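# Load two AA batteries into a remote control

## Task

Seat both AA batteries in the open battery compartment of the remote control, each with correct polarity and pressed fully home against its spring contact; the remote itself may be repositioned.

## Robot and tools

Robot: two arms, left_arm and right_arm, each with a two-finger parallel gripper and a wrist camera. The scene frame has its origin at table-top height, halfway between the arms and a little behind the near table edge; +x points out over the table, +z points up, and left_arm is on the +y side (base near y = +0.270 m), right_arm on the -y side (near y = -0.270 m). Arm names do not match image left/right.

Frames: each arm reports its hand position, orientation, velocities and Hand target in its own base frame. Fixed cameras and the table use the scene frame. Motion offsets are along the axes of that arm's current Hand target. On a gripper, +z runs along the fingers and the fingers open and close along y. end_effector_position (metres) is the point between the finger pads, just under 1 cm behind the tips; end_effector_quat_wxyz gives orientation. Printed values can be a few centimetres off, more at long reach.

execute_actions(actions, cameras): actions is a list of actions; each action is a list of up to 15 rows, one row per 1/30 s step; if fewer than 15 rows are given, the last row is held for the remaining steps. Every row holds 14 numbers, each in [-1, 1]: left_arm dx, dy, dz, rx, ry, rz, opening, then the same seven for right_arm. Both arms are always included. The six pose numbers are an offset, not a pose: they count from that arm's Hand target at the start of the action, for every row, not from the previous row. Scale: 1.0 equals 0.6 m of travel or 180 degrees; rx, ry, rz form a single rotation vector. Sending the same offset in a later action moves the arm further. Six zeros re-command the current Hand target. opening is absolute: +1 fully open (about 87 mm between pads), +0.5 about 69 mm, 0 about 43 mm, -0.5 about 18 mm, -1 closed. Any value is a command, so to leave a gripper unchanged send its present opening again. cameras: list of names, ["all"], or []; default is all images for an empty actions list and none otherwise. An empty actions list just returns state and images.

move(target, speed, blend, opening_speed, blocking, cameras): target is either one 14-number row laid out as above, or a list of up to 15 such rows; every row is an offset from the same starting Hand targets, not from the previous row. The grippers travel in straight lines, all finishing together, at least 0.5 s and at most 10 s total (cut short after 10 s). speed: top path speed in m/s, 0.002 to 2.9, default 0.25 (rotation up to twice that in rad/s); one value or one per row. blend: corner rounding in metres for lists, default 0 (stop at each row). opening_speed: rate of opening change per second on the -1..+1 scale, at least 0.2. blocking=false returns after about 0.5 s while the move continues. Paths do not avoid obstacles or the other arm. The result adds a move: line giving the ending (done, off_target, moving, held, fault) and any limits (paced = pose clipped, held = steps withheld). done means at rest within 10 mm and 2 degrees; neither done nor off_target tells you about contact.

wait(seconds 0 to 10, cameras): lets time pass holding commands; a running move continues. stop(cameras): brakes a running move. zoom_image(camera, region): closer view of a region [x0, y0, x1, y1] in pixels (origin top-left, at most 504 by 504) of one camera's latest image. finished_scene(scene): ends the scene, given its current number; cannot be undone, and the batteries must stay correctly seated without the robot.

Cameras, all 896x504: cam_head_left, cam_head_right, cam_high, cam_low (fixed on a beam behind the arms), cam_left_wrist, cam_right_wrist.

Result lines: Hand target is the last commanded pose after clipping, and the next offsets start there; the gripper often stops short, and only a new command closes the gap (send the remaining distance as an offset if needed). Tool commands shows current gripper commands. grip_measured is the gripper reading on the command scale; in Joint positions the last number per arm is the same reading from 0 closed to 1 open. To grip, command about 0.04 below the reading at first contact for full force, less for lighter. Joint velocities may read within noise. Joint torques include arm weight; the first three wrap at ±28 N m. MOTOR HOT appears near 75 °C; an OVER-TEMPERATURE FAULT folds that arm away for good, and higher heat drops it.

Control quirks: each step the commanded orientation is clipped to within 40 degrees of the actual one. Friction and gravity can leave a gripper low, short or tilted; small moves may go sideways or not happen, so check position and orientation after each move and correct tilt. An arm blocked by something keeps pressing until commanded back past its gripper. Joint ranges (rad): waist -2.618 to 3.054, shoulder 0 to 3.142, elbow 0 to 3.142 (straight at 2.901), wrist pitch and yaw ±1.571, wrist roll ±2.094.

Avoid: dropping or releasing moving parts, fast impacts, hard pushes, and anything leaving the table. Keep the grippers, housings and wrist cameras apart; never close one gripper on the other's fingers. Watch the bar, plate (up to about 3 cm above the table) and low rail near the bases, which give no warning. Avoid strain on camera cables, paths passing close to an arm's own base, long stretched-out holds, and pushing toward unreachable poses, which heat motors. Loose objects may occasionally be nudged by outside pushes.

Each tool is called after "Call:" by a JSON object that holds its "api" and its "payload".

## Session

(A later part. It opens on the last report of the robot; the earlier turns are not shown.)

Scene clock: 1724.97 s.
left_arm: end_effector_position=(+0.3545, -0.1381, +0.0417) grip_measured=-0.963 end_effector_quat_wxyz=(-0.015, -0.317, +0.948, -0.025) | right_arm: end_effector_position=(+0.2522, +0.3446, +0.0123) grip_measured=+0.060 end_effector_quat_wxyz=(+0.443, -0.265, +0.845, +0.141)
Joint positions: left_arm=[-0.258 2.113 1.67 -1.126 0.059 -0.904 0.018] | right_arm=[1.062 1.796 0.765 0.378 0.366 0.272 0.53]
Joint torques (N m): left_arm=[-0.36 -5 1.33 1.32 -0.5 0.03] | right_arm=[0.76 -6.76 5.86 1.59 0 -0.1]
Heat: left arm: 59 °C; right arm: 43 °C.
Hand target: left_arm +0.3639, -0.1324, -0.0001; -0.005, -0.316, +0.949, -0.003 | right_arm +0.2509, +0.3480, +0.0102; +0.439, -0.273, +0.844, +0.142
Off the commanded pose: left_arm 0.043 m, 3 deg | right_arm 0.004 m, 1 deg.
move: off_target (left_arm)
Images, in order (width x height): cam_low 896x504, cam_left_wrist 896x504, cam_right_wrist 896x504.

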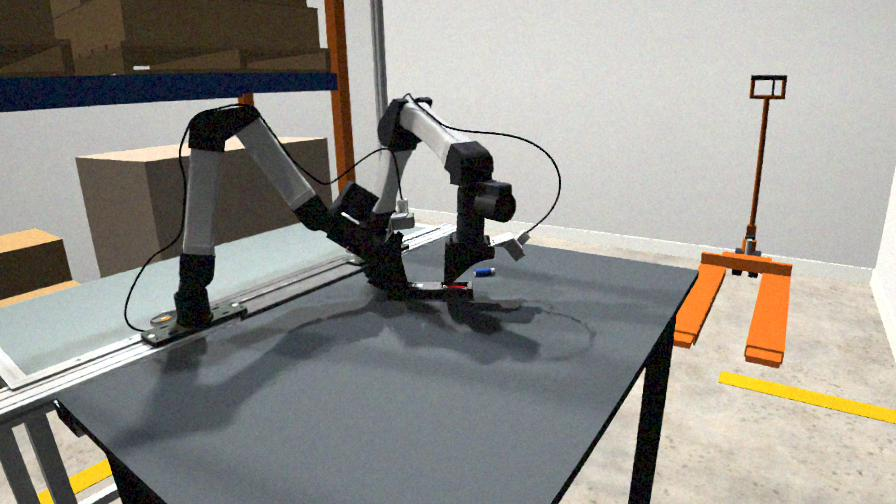

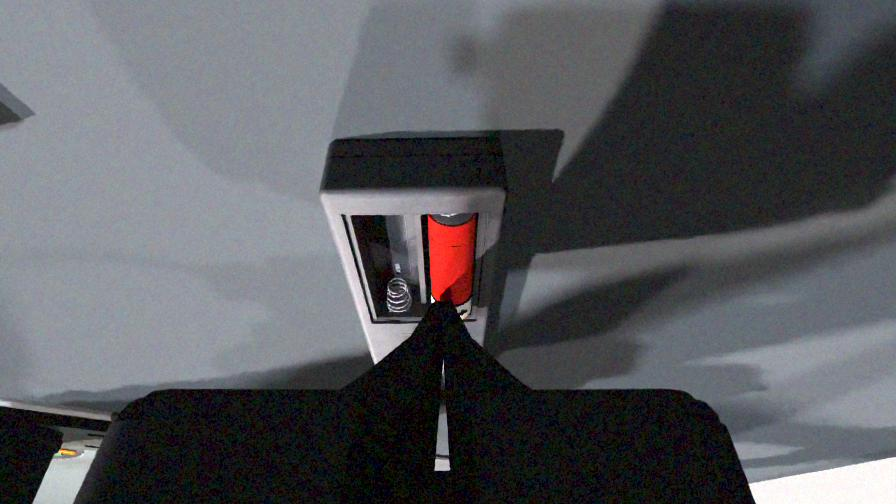

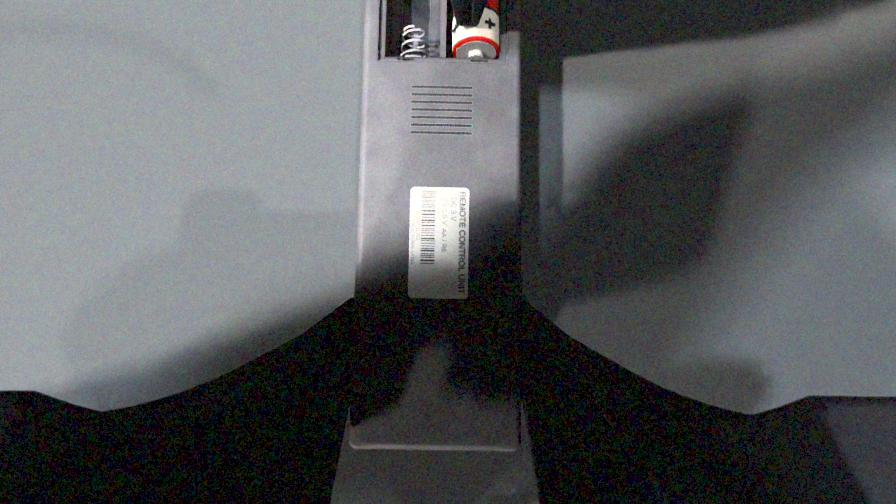

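Call:
{"api": "move", "payload": {"target": [[0.0,0,-0.09,0,0,0,-1,0,0,0,0,0,0,-0.15],[0.0,-0.0085,-0.09,0,0,0,-1,0,0,0,0,0,0,-0.15],[-0.002,-0.0075,0.015,0,0,0,-1,0,0,0,0,0,0,-0.15],[-0.03,-0.0075,0.035,0,0,0,-1,0,0,0,0,0,0,-0.15]], "speed": [0.1,0.06,0.08,0.08], "cameras": ["cam_low","cam_right_wrist","cam_left_wrist"]}}

Call:
{"api": "zoom_image", "payload": {"camera": "cam_low", "region": [400, 250, 500, 310]}}

Call:
{"api": "zoom_image", "payload": {"camera": "cam_right_wrist", "region": [350, 0, 550, 110]}}

Call:
{"api": "zoom_image", "payload": {"camera": "cam_left_wrist", "region": [330, 140, 510, 380]}}

Scene clock: 1748.27 s.
left_arm: end_effector_position=(+0.3652, -0.1363, +0.0401) grip_measured=-0.963 end_effector_quat_wxyz=(-0.015, -0.316, +0.948, -0.046) | right_arm: end_effector_position=(+0.2522, +0.3446, +0.0123) grip_measured=+0.060 end_effector_quat_wxyz=(+0.443, -0.265, +0.845, +0.141)
Joint positions: left_arm=[-0.233 2.133 1.692 -1.107 0.093 -0.878 0.018] | right_arm=[1.062 1.796 0.765 0.378 0.366 0.272 0.53]
Joint torques (N m): left_arm=[-0.27 -1.26 2.17 1.47 -0.8 0.04] | right_arm=[0.77 -6.79 5.93 1.6 -0.01 -0.12]
Heat: left arm: 57 °C; right arm: 43 °C.
Hand target: left_arm +0.3808, -0.1254, -0.0213; -0.006, -0.317, +0.949, -0.003 | right_arm +0.2509, +0.3480, +0.0102; +0.439, -0.273, +0.844, +0.142
Off the commanded pose: left_arm 0.064 m, 5 deg | right_arm 0.004 m, 1 deg.
move: off_target (left_arm)
Images, in order (width x height): cam_low 896x504, cam_left_wrist 896x504, cam_right_wrist 896x504.

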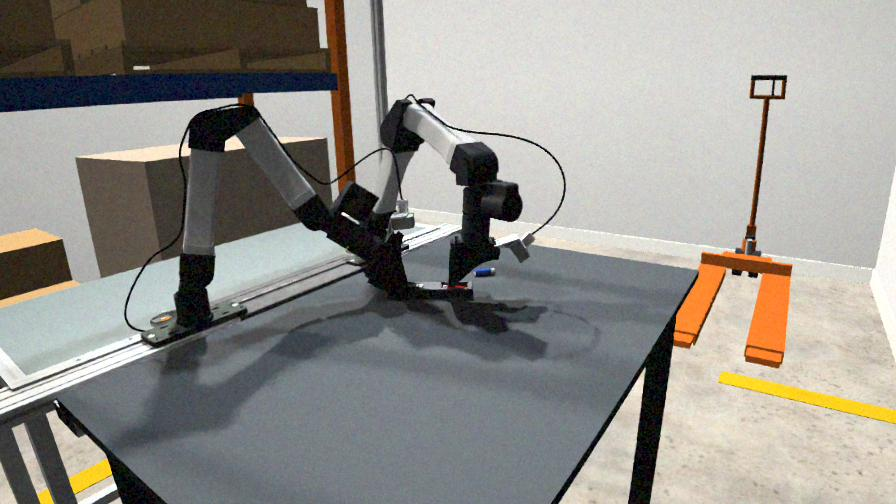

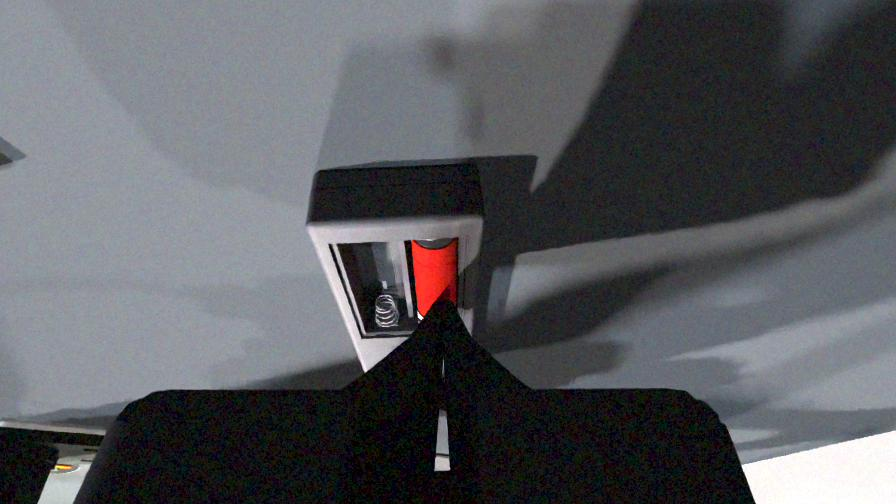

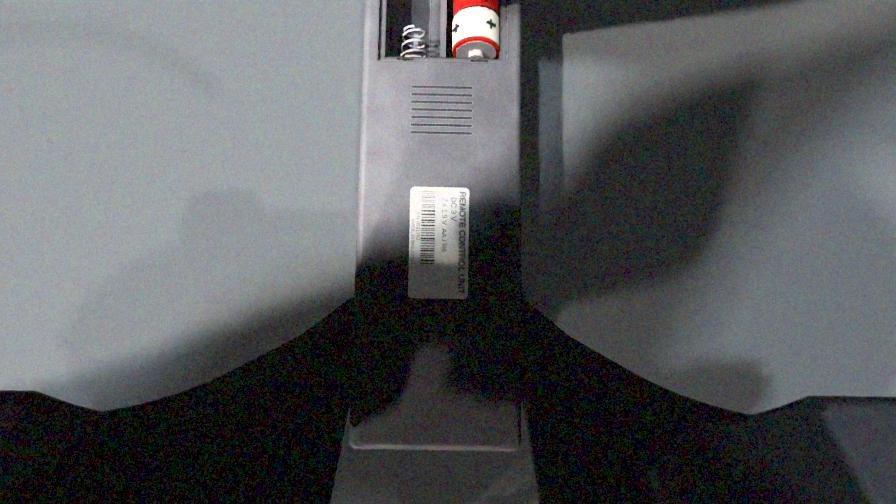

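Scaled by 5.040 from the camera's 896x504 image, which has a finer 1280x720 frame.

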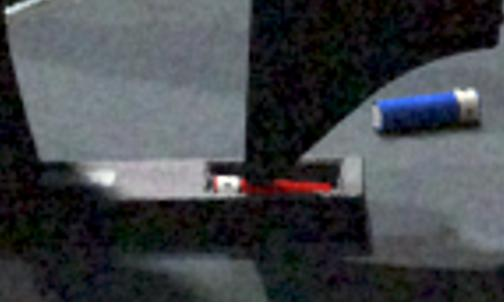

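Scaled by 2.520 from the camera's 896x504 image, which has a finer 1280x720 frame.

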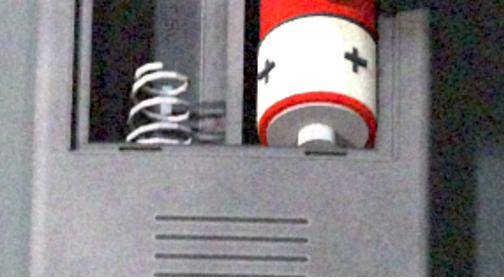

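Scaled by 2.100 from the camera's 896x504 image, which has a finer 1280x720 frame.

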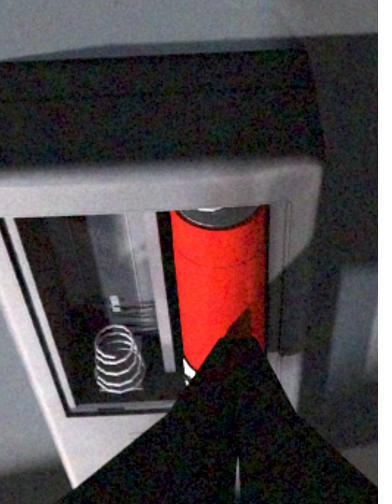

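Call:
{"api": "move", "payload": {"target": [[0.02,0,-0.11,0,0,0,-1,0,0,0,0,0,0,-0.15],[0.048,0.006,-0.11,0,0,0,-1,0,0,0,0,0,0,-0.15],[0.046,0.006,0.0,0,0,0,-1,0,0,0,0,0,0,-0.15]], "speed": [0.1,0.06,0.08], "cameras": ["cam_low","cam_right_wrist","cam_left_wrist"]}}

Call:
{"api": "zoom_image", "payload": {"camera": "cam_low", "region": [400, 250, 500, 310]}}

Call:
{"api": "zoom_image", "payload": {"camera": "cam_right_wrist", "region": [350, 0, 550, 110]}}

Call:
{"api": "zoom_image", "payload": {"camera": "cam_left_wrist", "region": [330, 140, 510, 380]}}

Scene clock: 1769.87 s.
left_arm: end_effector_position=(+0.3630, -0.1366, +0.0391) grip_measured=-0.963 end_effector_quat_wxyz=(+0.029, -0.319, +0.947, -0.031) | right_arm: end_effector_position=(+0.2522, +0.3447, +0.0123) grip_measured=+0.060 end_effector_quat_wxyz=(+0.443, -0.265, +0.845, +0.141)
Joint positions: left_arm=[-0.266 2.065 1.598 -1.022 0.019 -0.916 0.018] | right_arm=[1.062 1.796 0.765 0.378 0.366 0.272 0.53]
Joint torques (N m): left_arm=[-1.36 -1.2 -0.12 1.27 -0.16 -0.05] | right_arm=[0.76 -6.79 5.79 1.6 0.02 -0.12]
Heat: left arm: 54 °C; right arm: 43 °C.
Hand target: left_arm +0.3566, -0.1391, -0.0210; -0.005, -0.316, +0.949, -0.003 | right_arm +0.2509, +0.3480, +0.0102; +0.439, -0.273, +0.844, +0.142
Off the commanded pose: left_arm 0.060 m, 5 deg | right_arm 0.004 m, 1 deg.
move: off_target (left_arm)
Images, in order (width x height): cam_low 896x504, cam_left_wrist 896x504, cam_right_wrist 896x504.

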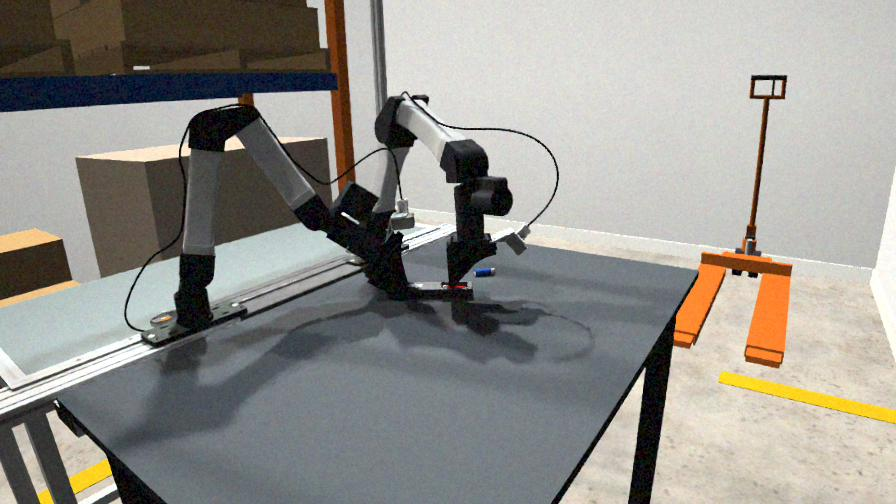

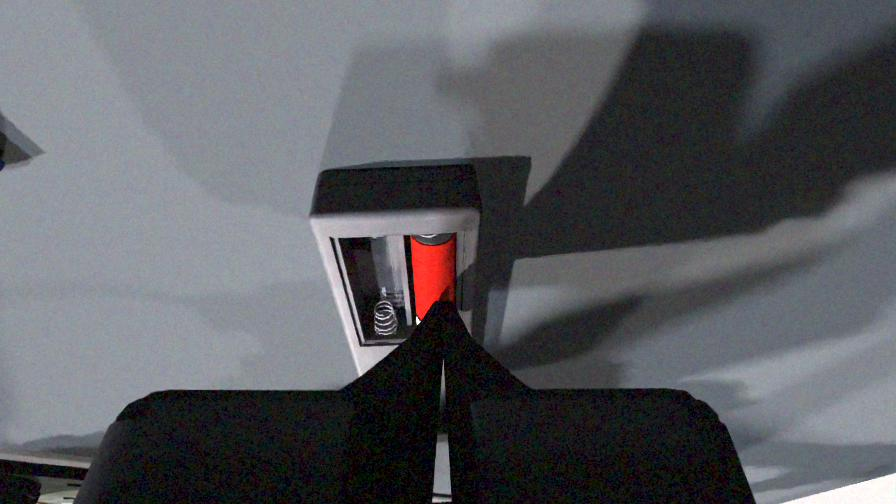

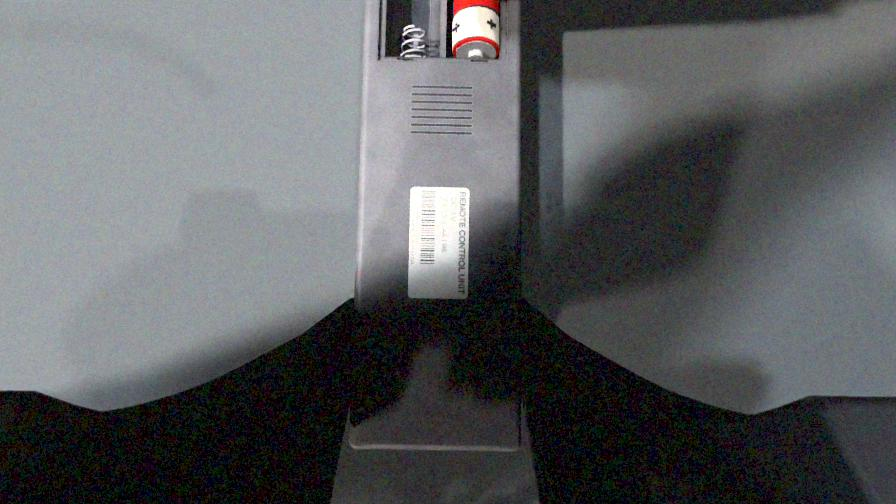

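Scaled by 5.040 from the camera's 896x504 image, which has a finer 1280x720 frame.

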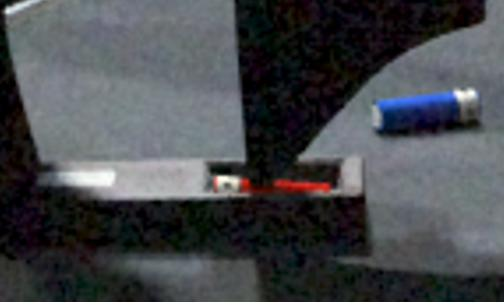

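Scaled by 2.520 from the camera's 896x504 image, which has a finer 1280x720 frame.

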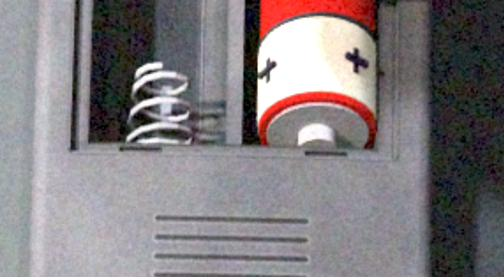

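Scaled by 2.100 from the camera's 896x504 image, which has a finer 1280x720 frame.

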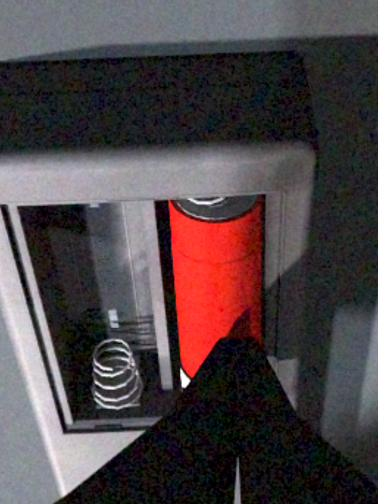

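Call:
{"api": "move", "payload": {"target": [[0,0,-0.22,0,0,0,-1,0,0,0,0,0,0,-0.15],[-0.148,0.199,-0.168,0,0,-0.089,-0.1,0,0,0,0,0,0,-0.15]], "speed": [0.2,0.3], "blend": [0.02,0], "cameras": ["cam_low","cam_right_wrist","cam_left_wrist"]}}

Call:
{"api": "zoom_image", "payload": {"camera": "cam_low", "region": [420, 260, 490, 300]}}

Call:
{"api": "zoom_image", "payload": {"camera": "cam_right_wrist", "region": [350, 0, 550, 110]}}

Scene clock: 1808.73 s.
left_arm: end_effector_position=(+0.3536, +0.0102, +0.0660) grip_measured=-0.100 end_effector_quat_wxyz=(-0.033, -0.450, +0.892, +0.005) | right_arm: end_effector_position=(+0.2522, +0.3447, +0.0123) grip_measured=+0.060 end_effector_quat_wxyz=(+0.443, -0.265, +0.845, +0.141)
Joint positions: left_arm=[0.121 2.072 1.703 -1.267 0.013 -0.813 0.45] | right_arm=[1.062 1.796 0.765 0.378 0.366 0.272 0.53]
Joint torques (N m): left_arm=[-0.54 -14.69 4.63 0.4 -0.12 0.08] | right_arm=[0.73 -6.75 5.86 1.61 0.03 -0.11]
Heat: left arm: 51 °C; right arm: 43 °C.
Hand target: left_arm +0.3568, +0.0106, +0.0784; -0.006, -0.446, +0.895, -0.002 | right_arm +0.2509, +0.3480, +0.0102; +0.439, -0.273, +0.844, +0.142
Off the commanded pose: left_arm 0.013 m, 3 deg | right_arm 0.004 m, 1 deg.
move: off_target (left_arm); target 2's new opening was sent with left_arm's hand 0.013 m and 3 deg from that target
Images, in order (width x height): cam_low 896x504, cam_left_wrist 896x504, cam_right_wrist 896x504.

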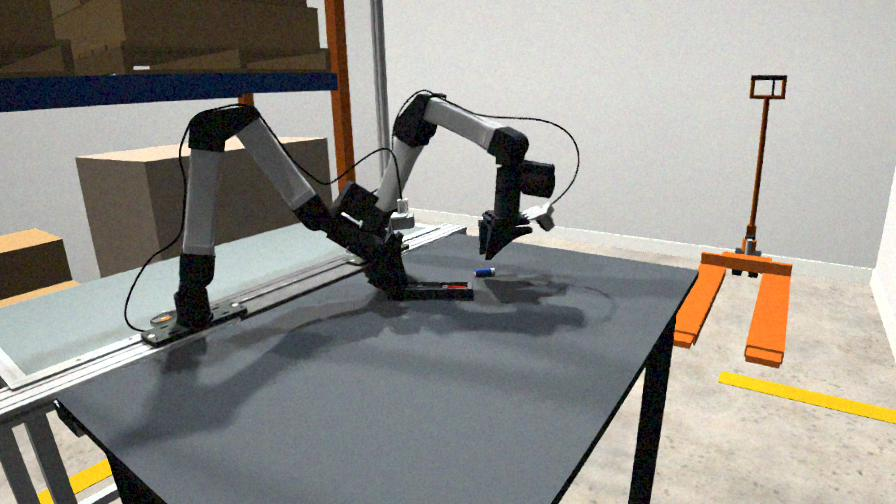

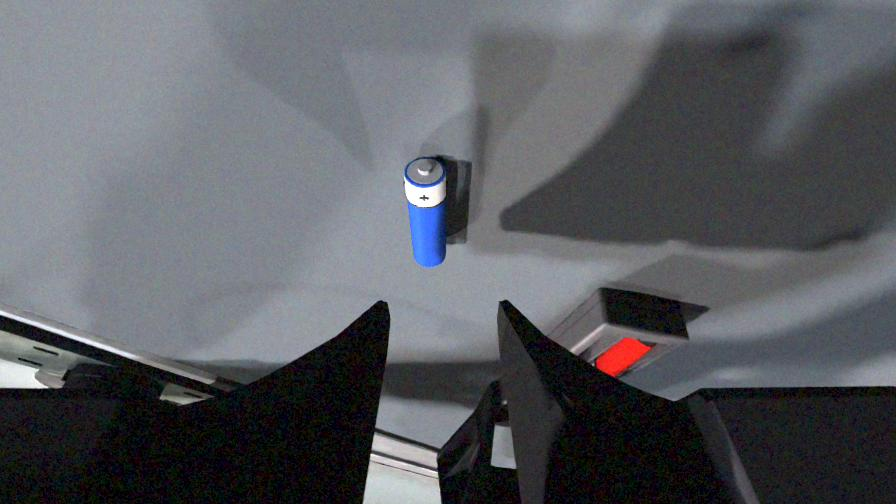

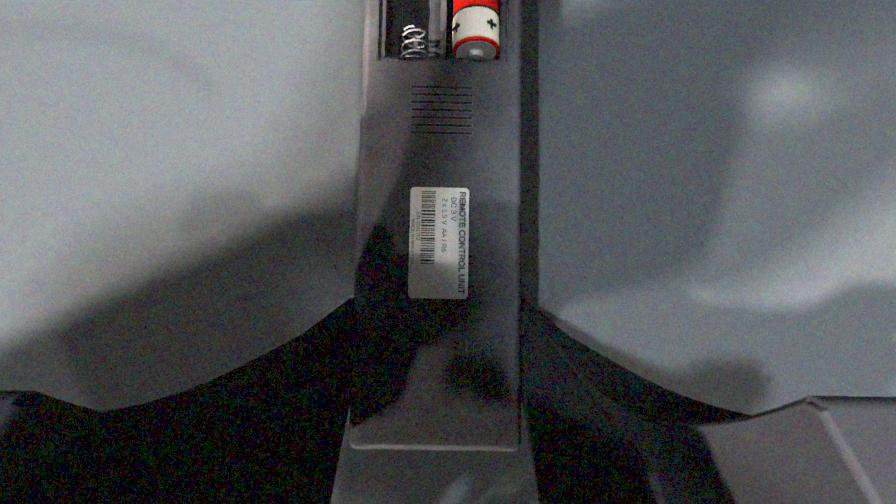

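Scaled by 7.200 from the camera's 896x504 image, which has a finer 1280x720 frame.

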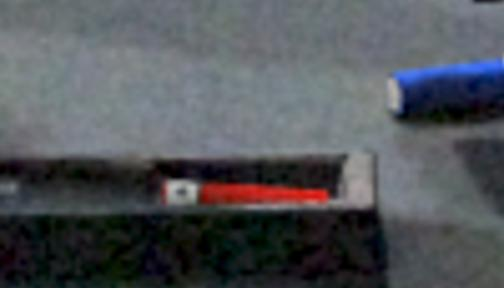

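Scaled by 2.520 from the camera's 896x504 image, which has a finer 1280x720 frame.

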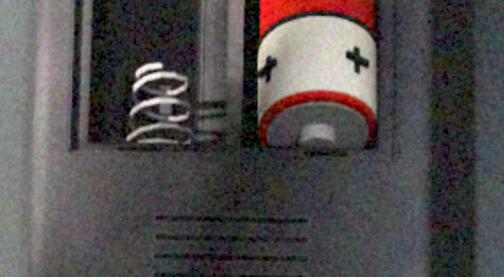

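Call:
{"api": "move", "payload": {"target": [[-0.024,0.0125,0.04,0,0.083,0,-0.2,0,0,0,0,0,0,-0.15],[-0.024,0.0125,0.094,0,0.083,0,-0.2,0,0,0,0,0,0,-0.15],[-0.024,0.0125,0.094,0,0.083,0,-0.85,0,0,0,0,0,0,-0.15],[-0.024,0.0125,-0.06,0,0.04,0,-0.85,0,0,0,0,0,0,-0.15],[0.143,-0.1385,-0.03,0,-0.028,0.089,-0.85,0,0,0,0,0,0,-0.15]], "speed": [0.1,0.06,0.06,0.12,0.2], "opening_speed": 1, "blend": [0,0,0,0.02,0], "cameras": ["cam_low","cam_right_wrist","cam_left_wrist","cam_high"]}}

Call:
{"api": "zoom_image", "payload": {"camera": "cam_low", "region": [400, 250, 500, 310]}}

Call:
{"api": "zoom_image", "payload": {"camera": "cam_left_wrist", "region": [330, 140, 510, 380]}}

Scene clock: 1844.20 s.
left_arm: end_effector_position=(+0.3651, -0.1116, +0.0856) grip_measured=-0.593 end_effector_quat_wxyz=(+0.007, -0.309, +0.951, +0.024) | right_arm: end_effector_position=(+0.2522, +0.3447, +0.0123) grip_measured=+0.060 end_effector_quat_wxyz=(+0.443, -0.265, +0.845, +0.141)
Joint positions: left_arm=[-0.236 2.125 1.877 -1.335 -0.048 -0.864 0.204] | right_arm=[1.062 1.796 0.765 0.378 0.366 0.272 0.53]
Joint torques (N m): left_arm=[0.25 -14.26 5.63 0.49 -0.26 -0.08] | right_arm=[0.87 -6.72 5.68 1.61 0.01 -0.11]
Heat: left arm: 61 °C; right arm: 43 °C.
Hand target: left_arm +0.3715, -0.1078, +0.0973; +0.034, -0.316, +0.948, +0.017 | right_arm +0.2509, +0.3480, +0.0102; +0.439, -0.273, +0.844, +0.142
Off the commanded pose: left_arm 0.014 m, 3 deg | right_arm 0.004 m, 1 deg.
move: off_target (left_arm)
Images, in order (width x height): cam_high 896x504, cam_low 896x504, cam_left_wrist 896x504, cam_right_wrist 896x504.

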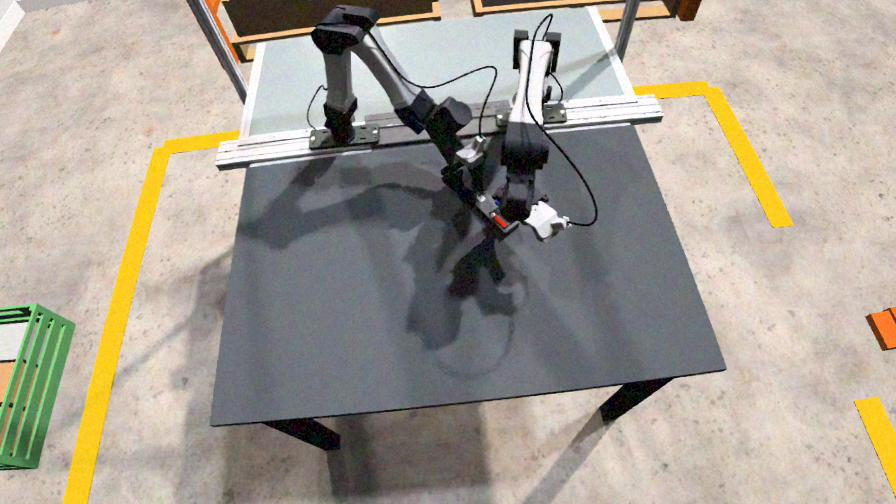

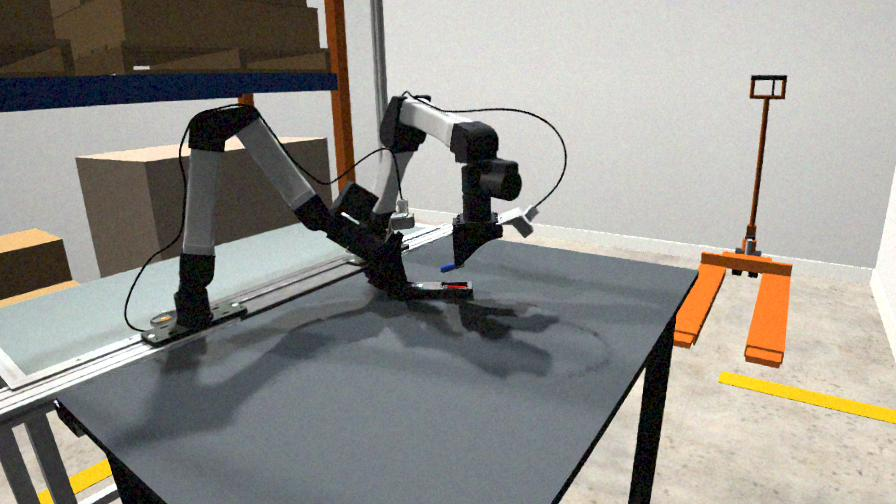

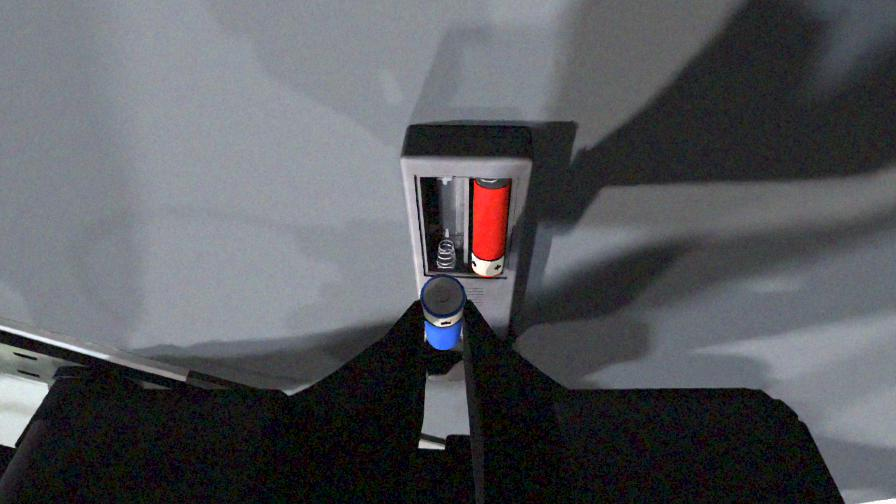

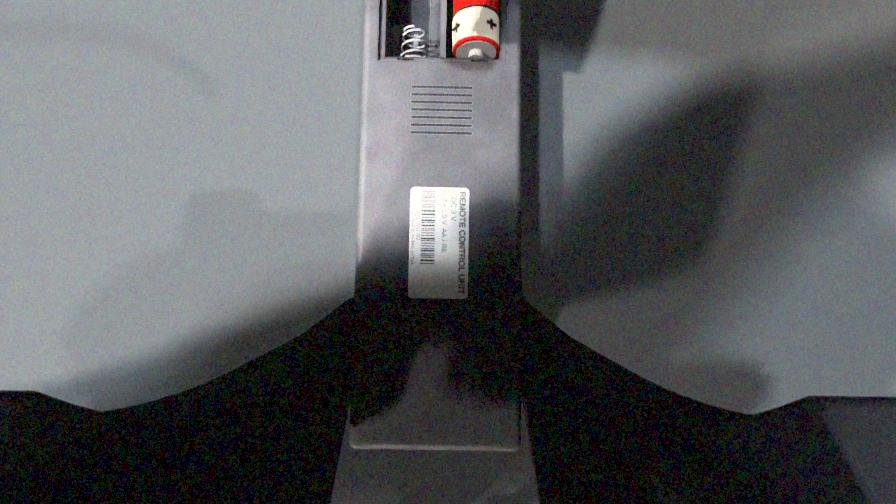

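Scaled by 5.040 from the camera's 896x504 image, which has a finer 1280x720 frame.

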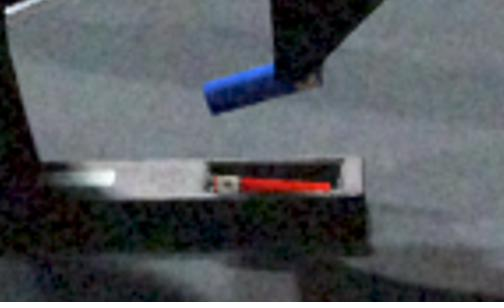

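Scaled by 2.100 from the camera's 896x504 image, which has a finer 1280x720 frame.

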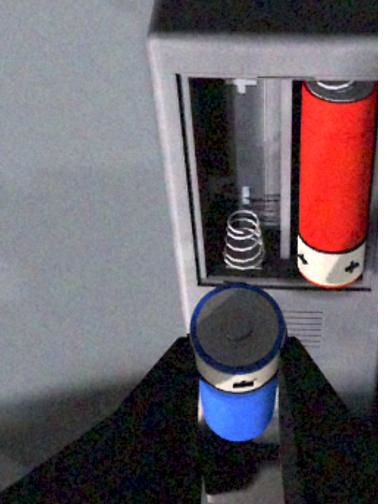

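Call:
{"api": "move", "payload": {"target": [[-0.012,-0.0035,0.055,0,-0.03,0,-0.85,0,0,0,0,0,0,-0.15],[-0.0097,-0.003,0.09,0,-0.03,0,-0.85,0,0,0,0,0,0,-0.15]], "speed": [0.1,0.05], "cameras": ["cam_low","cam_right_wrist","cam_left_wrist"]}}

Call:
{"api": "zoom_image", "payload": {"camera": "cam_low", "region": [400, 250, 500, 310]}}

Call:
{"api": "zoom_image", "payload": {"camera": "cam_left_wrist", "region": [330, 140, 510, 380]}}

Call:
{"api": "zoom_image", "payload": {"camera": "cam_right_wrist", "region": [350, 0, 550, 110]}}

Scene clock: 1863.93 s.
left_arm: end_effector_position=(+0.3703, -0.1037, +0.0445) grip_measured=-0.595 end_effector_quat_wxyz=(+0.050, -0.312, +0.948, +0.036) | right_arm: end_effector_position=(+0.2521, +0.3448, +0.0123) grip_measured=+0.060 end_effector_quat_wxyz=(+0.443, -0.265, +0.845, +0.141)
Joint positions: left_arm=[-0.243 2.09 1.67 -1.103 -0.114 -0.877 0.203] | right_arm=[1.062 1.796 0.765 0.378 0.365 0.272 0.53]
Joint torques (N m): left_arm=[-0.4 -12.15 4.03 0.95 -0.34 -0.05] | right_arm=[0.75 -6.58 5.91 1.61 0.03 -0.13]
Heat: left arm: 70 °C; right arm: 43 °C.
Hand target: left_arm +0.3802, -0.1028, +0.0440; +0.078, -0.315, +0.945, +0.032 | right_arm +0.2509, +0.3480, +0.0102; +0.439, -0.273, +0.844, +0.142
Off the commanded pose: left_arm 0.010 m, 3 deg | right_arm 0.004 m, 1 deg.
move: off_target (left_arm)
Images, in order (width x height): cam_low 896x504, cam_left_wrist 896x504, cam_right_wrist 896x504.

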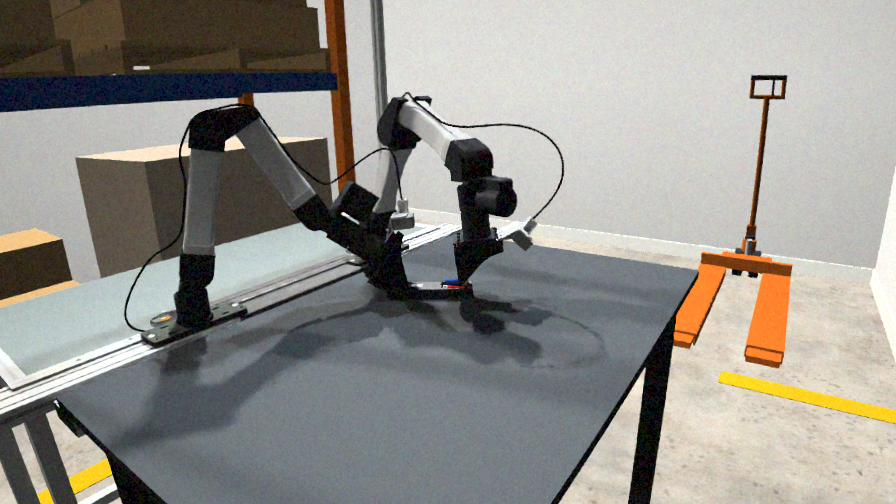

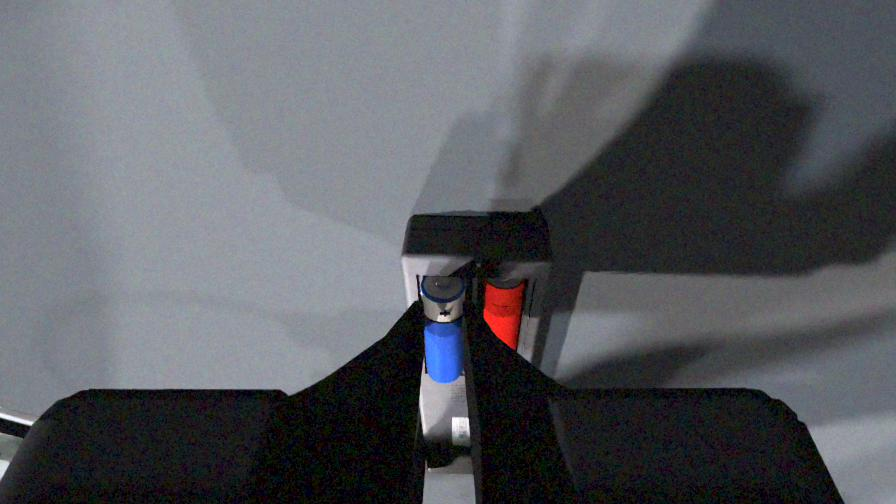

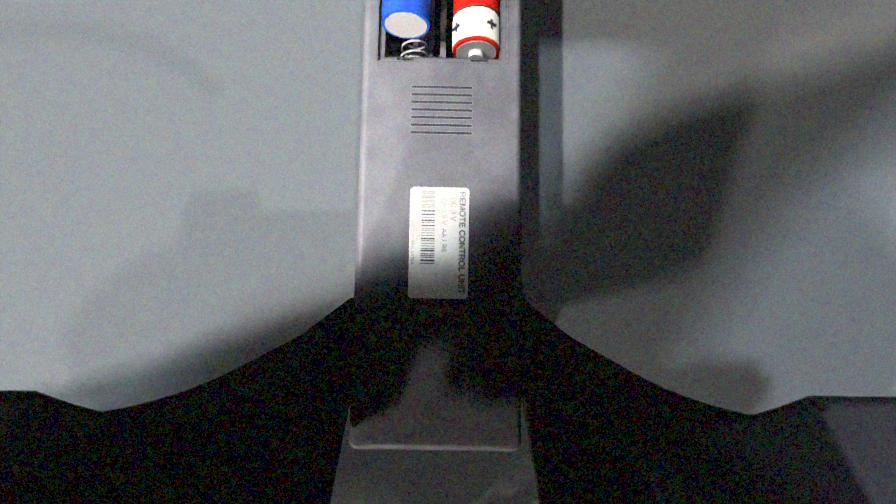

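Scaled by 5.040 from the camera's 896x504 image, which has a finer 1280x720 frame.

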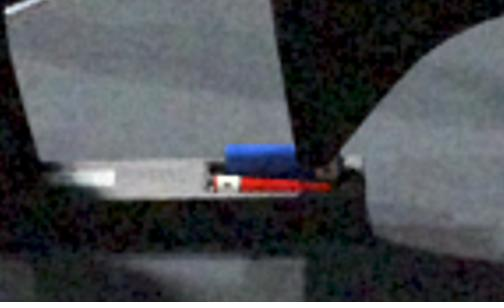

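Scaled by 2.100 from the camera's 896x504 image, which has a finer 1280x720 frame.

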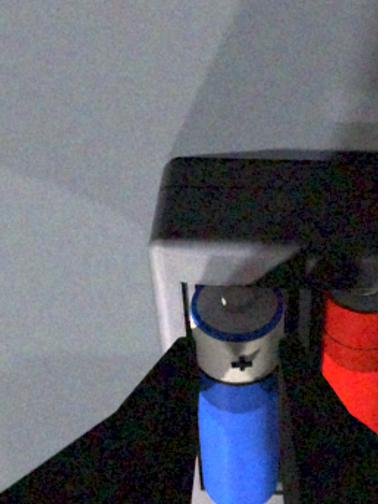

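Scaled by 2.520 from the camera's 896x504 image, which has a finer 1280x720 frame.

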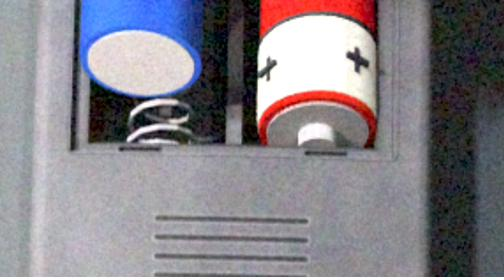

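Call:
{"api": "move", "payload": {"target": [[-0.009,0,-0.058,0,0,0,-0.85,0,0,0,0,0,0,-0.15],[-0.0355,-0.002,-0.0535,0,0,0,-0.85,0,0,0,0,0,0,-0.15],[-0.028,-0.002,-0.005,0,0,0,-0.85,0,0,0,0,0,0,-0.15]], "speed": [0.1,0.06,0.06], "cameras": ["cam_low","cam_right_wrist","cam_left_wrist"]}}

Call:
{"api": "zoom_image", "payload": {"camera": "cam_low", "region": [400, 250, 500, 310]}}

Call:
{"api": "zoom_image", "payload": {"camera": "cam_left_wrist", "region": [330, 140, 510, 380]}}

Call:
{"api": "zoom_image", "payload": {"camera": "cam_right_wrist", "region": [350, 0, 550, 110]}}

Scene clock: 1890.83 s.
left_arm: end_effector_position=(+0.3904, -0.0994, +0.0548) grip_measured=-0.595 end_effector_quat_wxyz=(+0.073, -0.315, +0.946, +0.026) | right_arm: end_effector_position=(+0.2521, +0.3448, +0.0123) grip_measured=+0.060 end_effector_quat_wxyz=(+0.443, -0.265, +0.845, +0.141)
Joint positions: left_arm=[-0.224 2.107 1.739 -1.104 -0.121 -0.86 0.203] | right_arm=[1.062 1.796 0.765 0.378 0.365 0.272 0.53]
Joint torques (N m): left_arm=[0.38 -10.47 5.18 0.72 -0.26 0.08] | right_arm=[0.85 -6.84 5.94 1.53 0.05 -0.11]
Heat: left arm: 71 °C; right arm: 43 °C.
Hand target: left_arm +0.3937, -0.0943, +0.0497; +0.078, -0.315, +0.945, +0.032 | right_arm +0.2509, +0.3480, +0.0102; +0.439, -0.273, +0.844, +0.142
Off the commanded pose: left_arm 0.008 m, 1 deg | right_arm 0.004 m, 1 deg.
move: done
Images, in order (width x height): cam_low 896x504, cam_left_wrist 896x504, cam_right_wrist 896x504.

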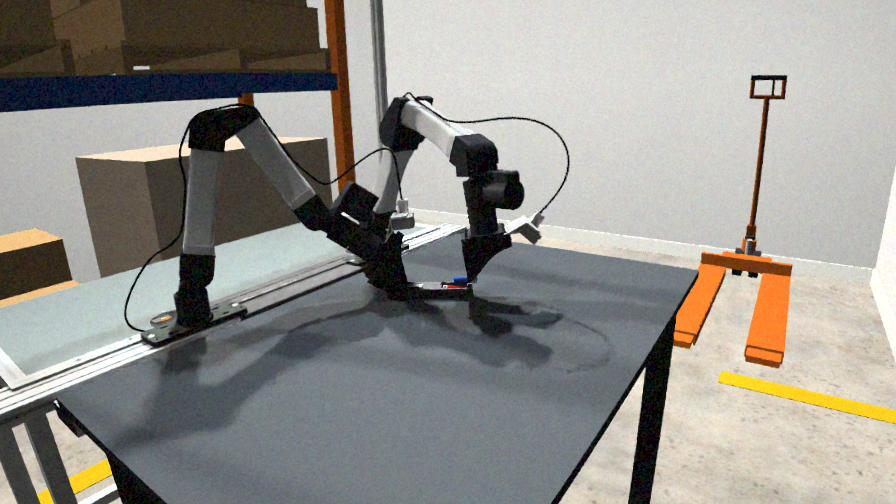

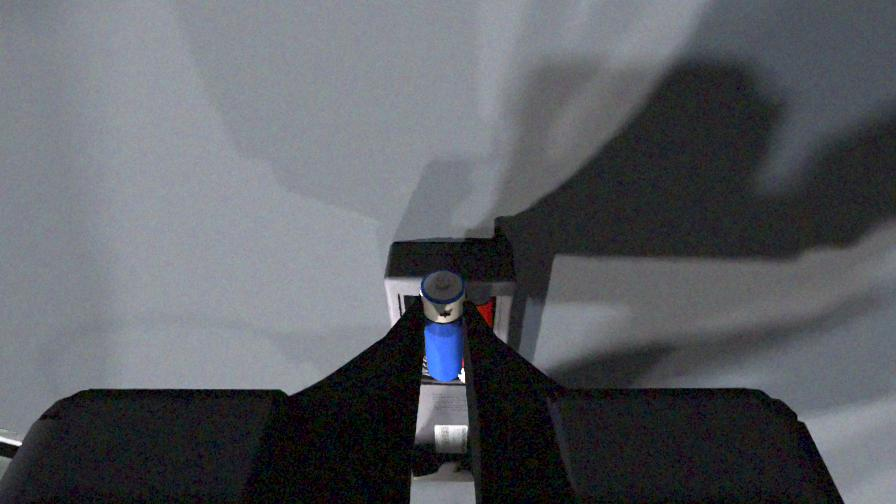

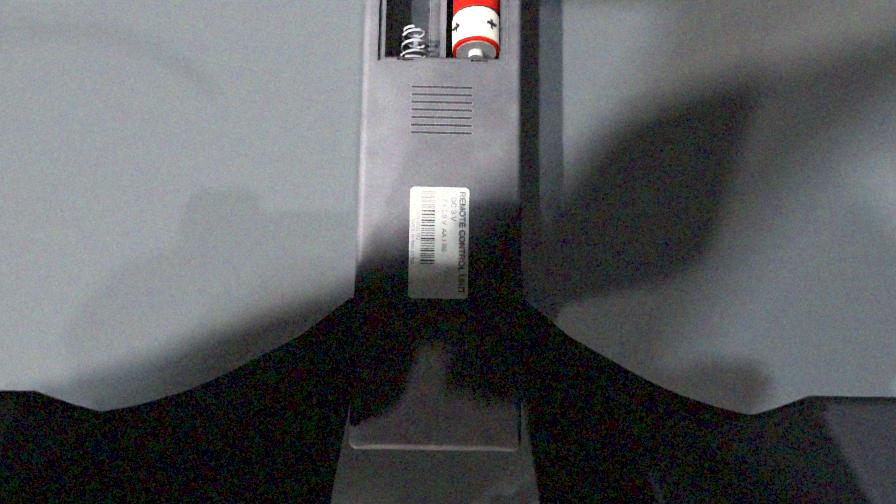

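Scaled by 5.040 from the camera's 896x504 image, which has a finer 1280x720 frame.

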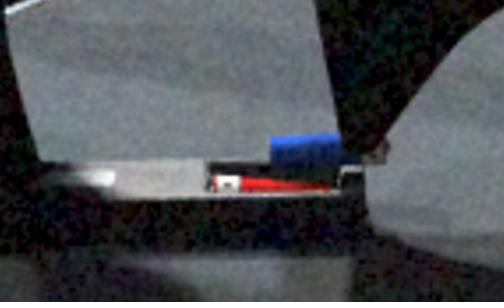

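Scaled by 2.100 from the camera's 896x504 image, which has a finer 1280x720 frame.

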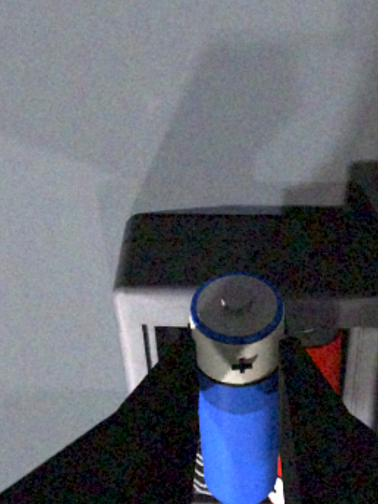

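Scaled by 2.520 from the camera's 896x504 image, which has a finer 1280x720 frame.

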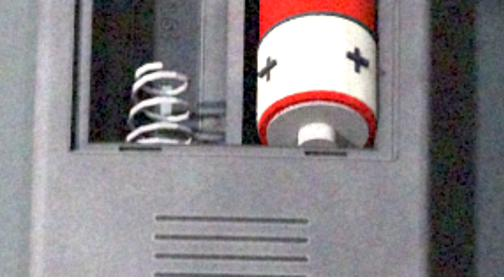

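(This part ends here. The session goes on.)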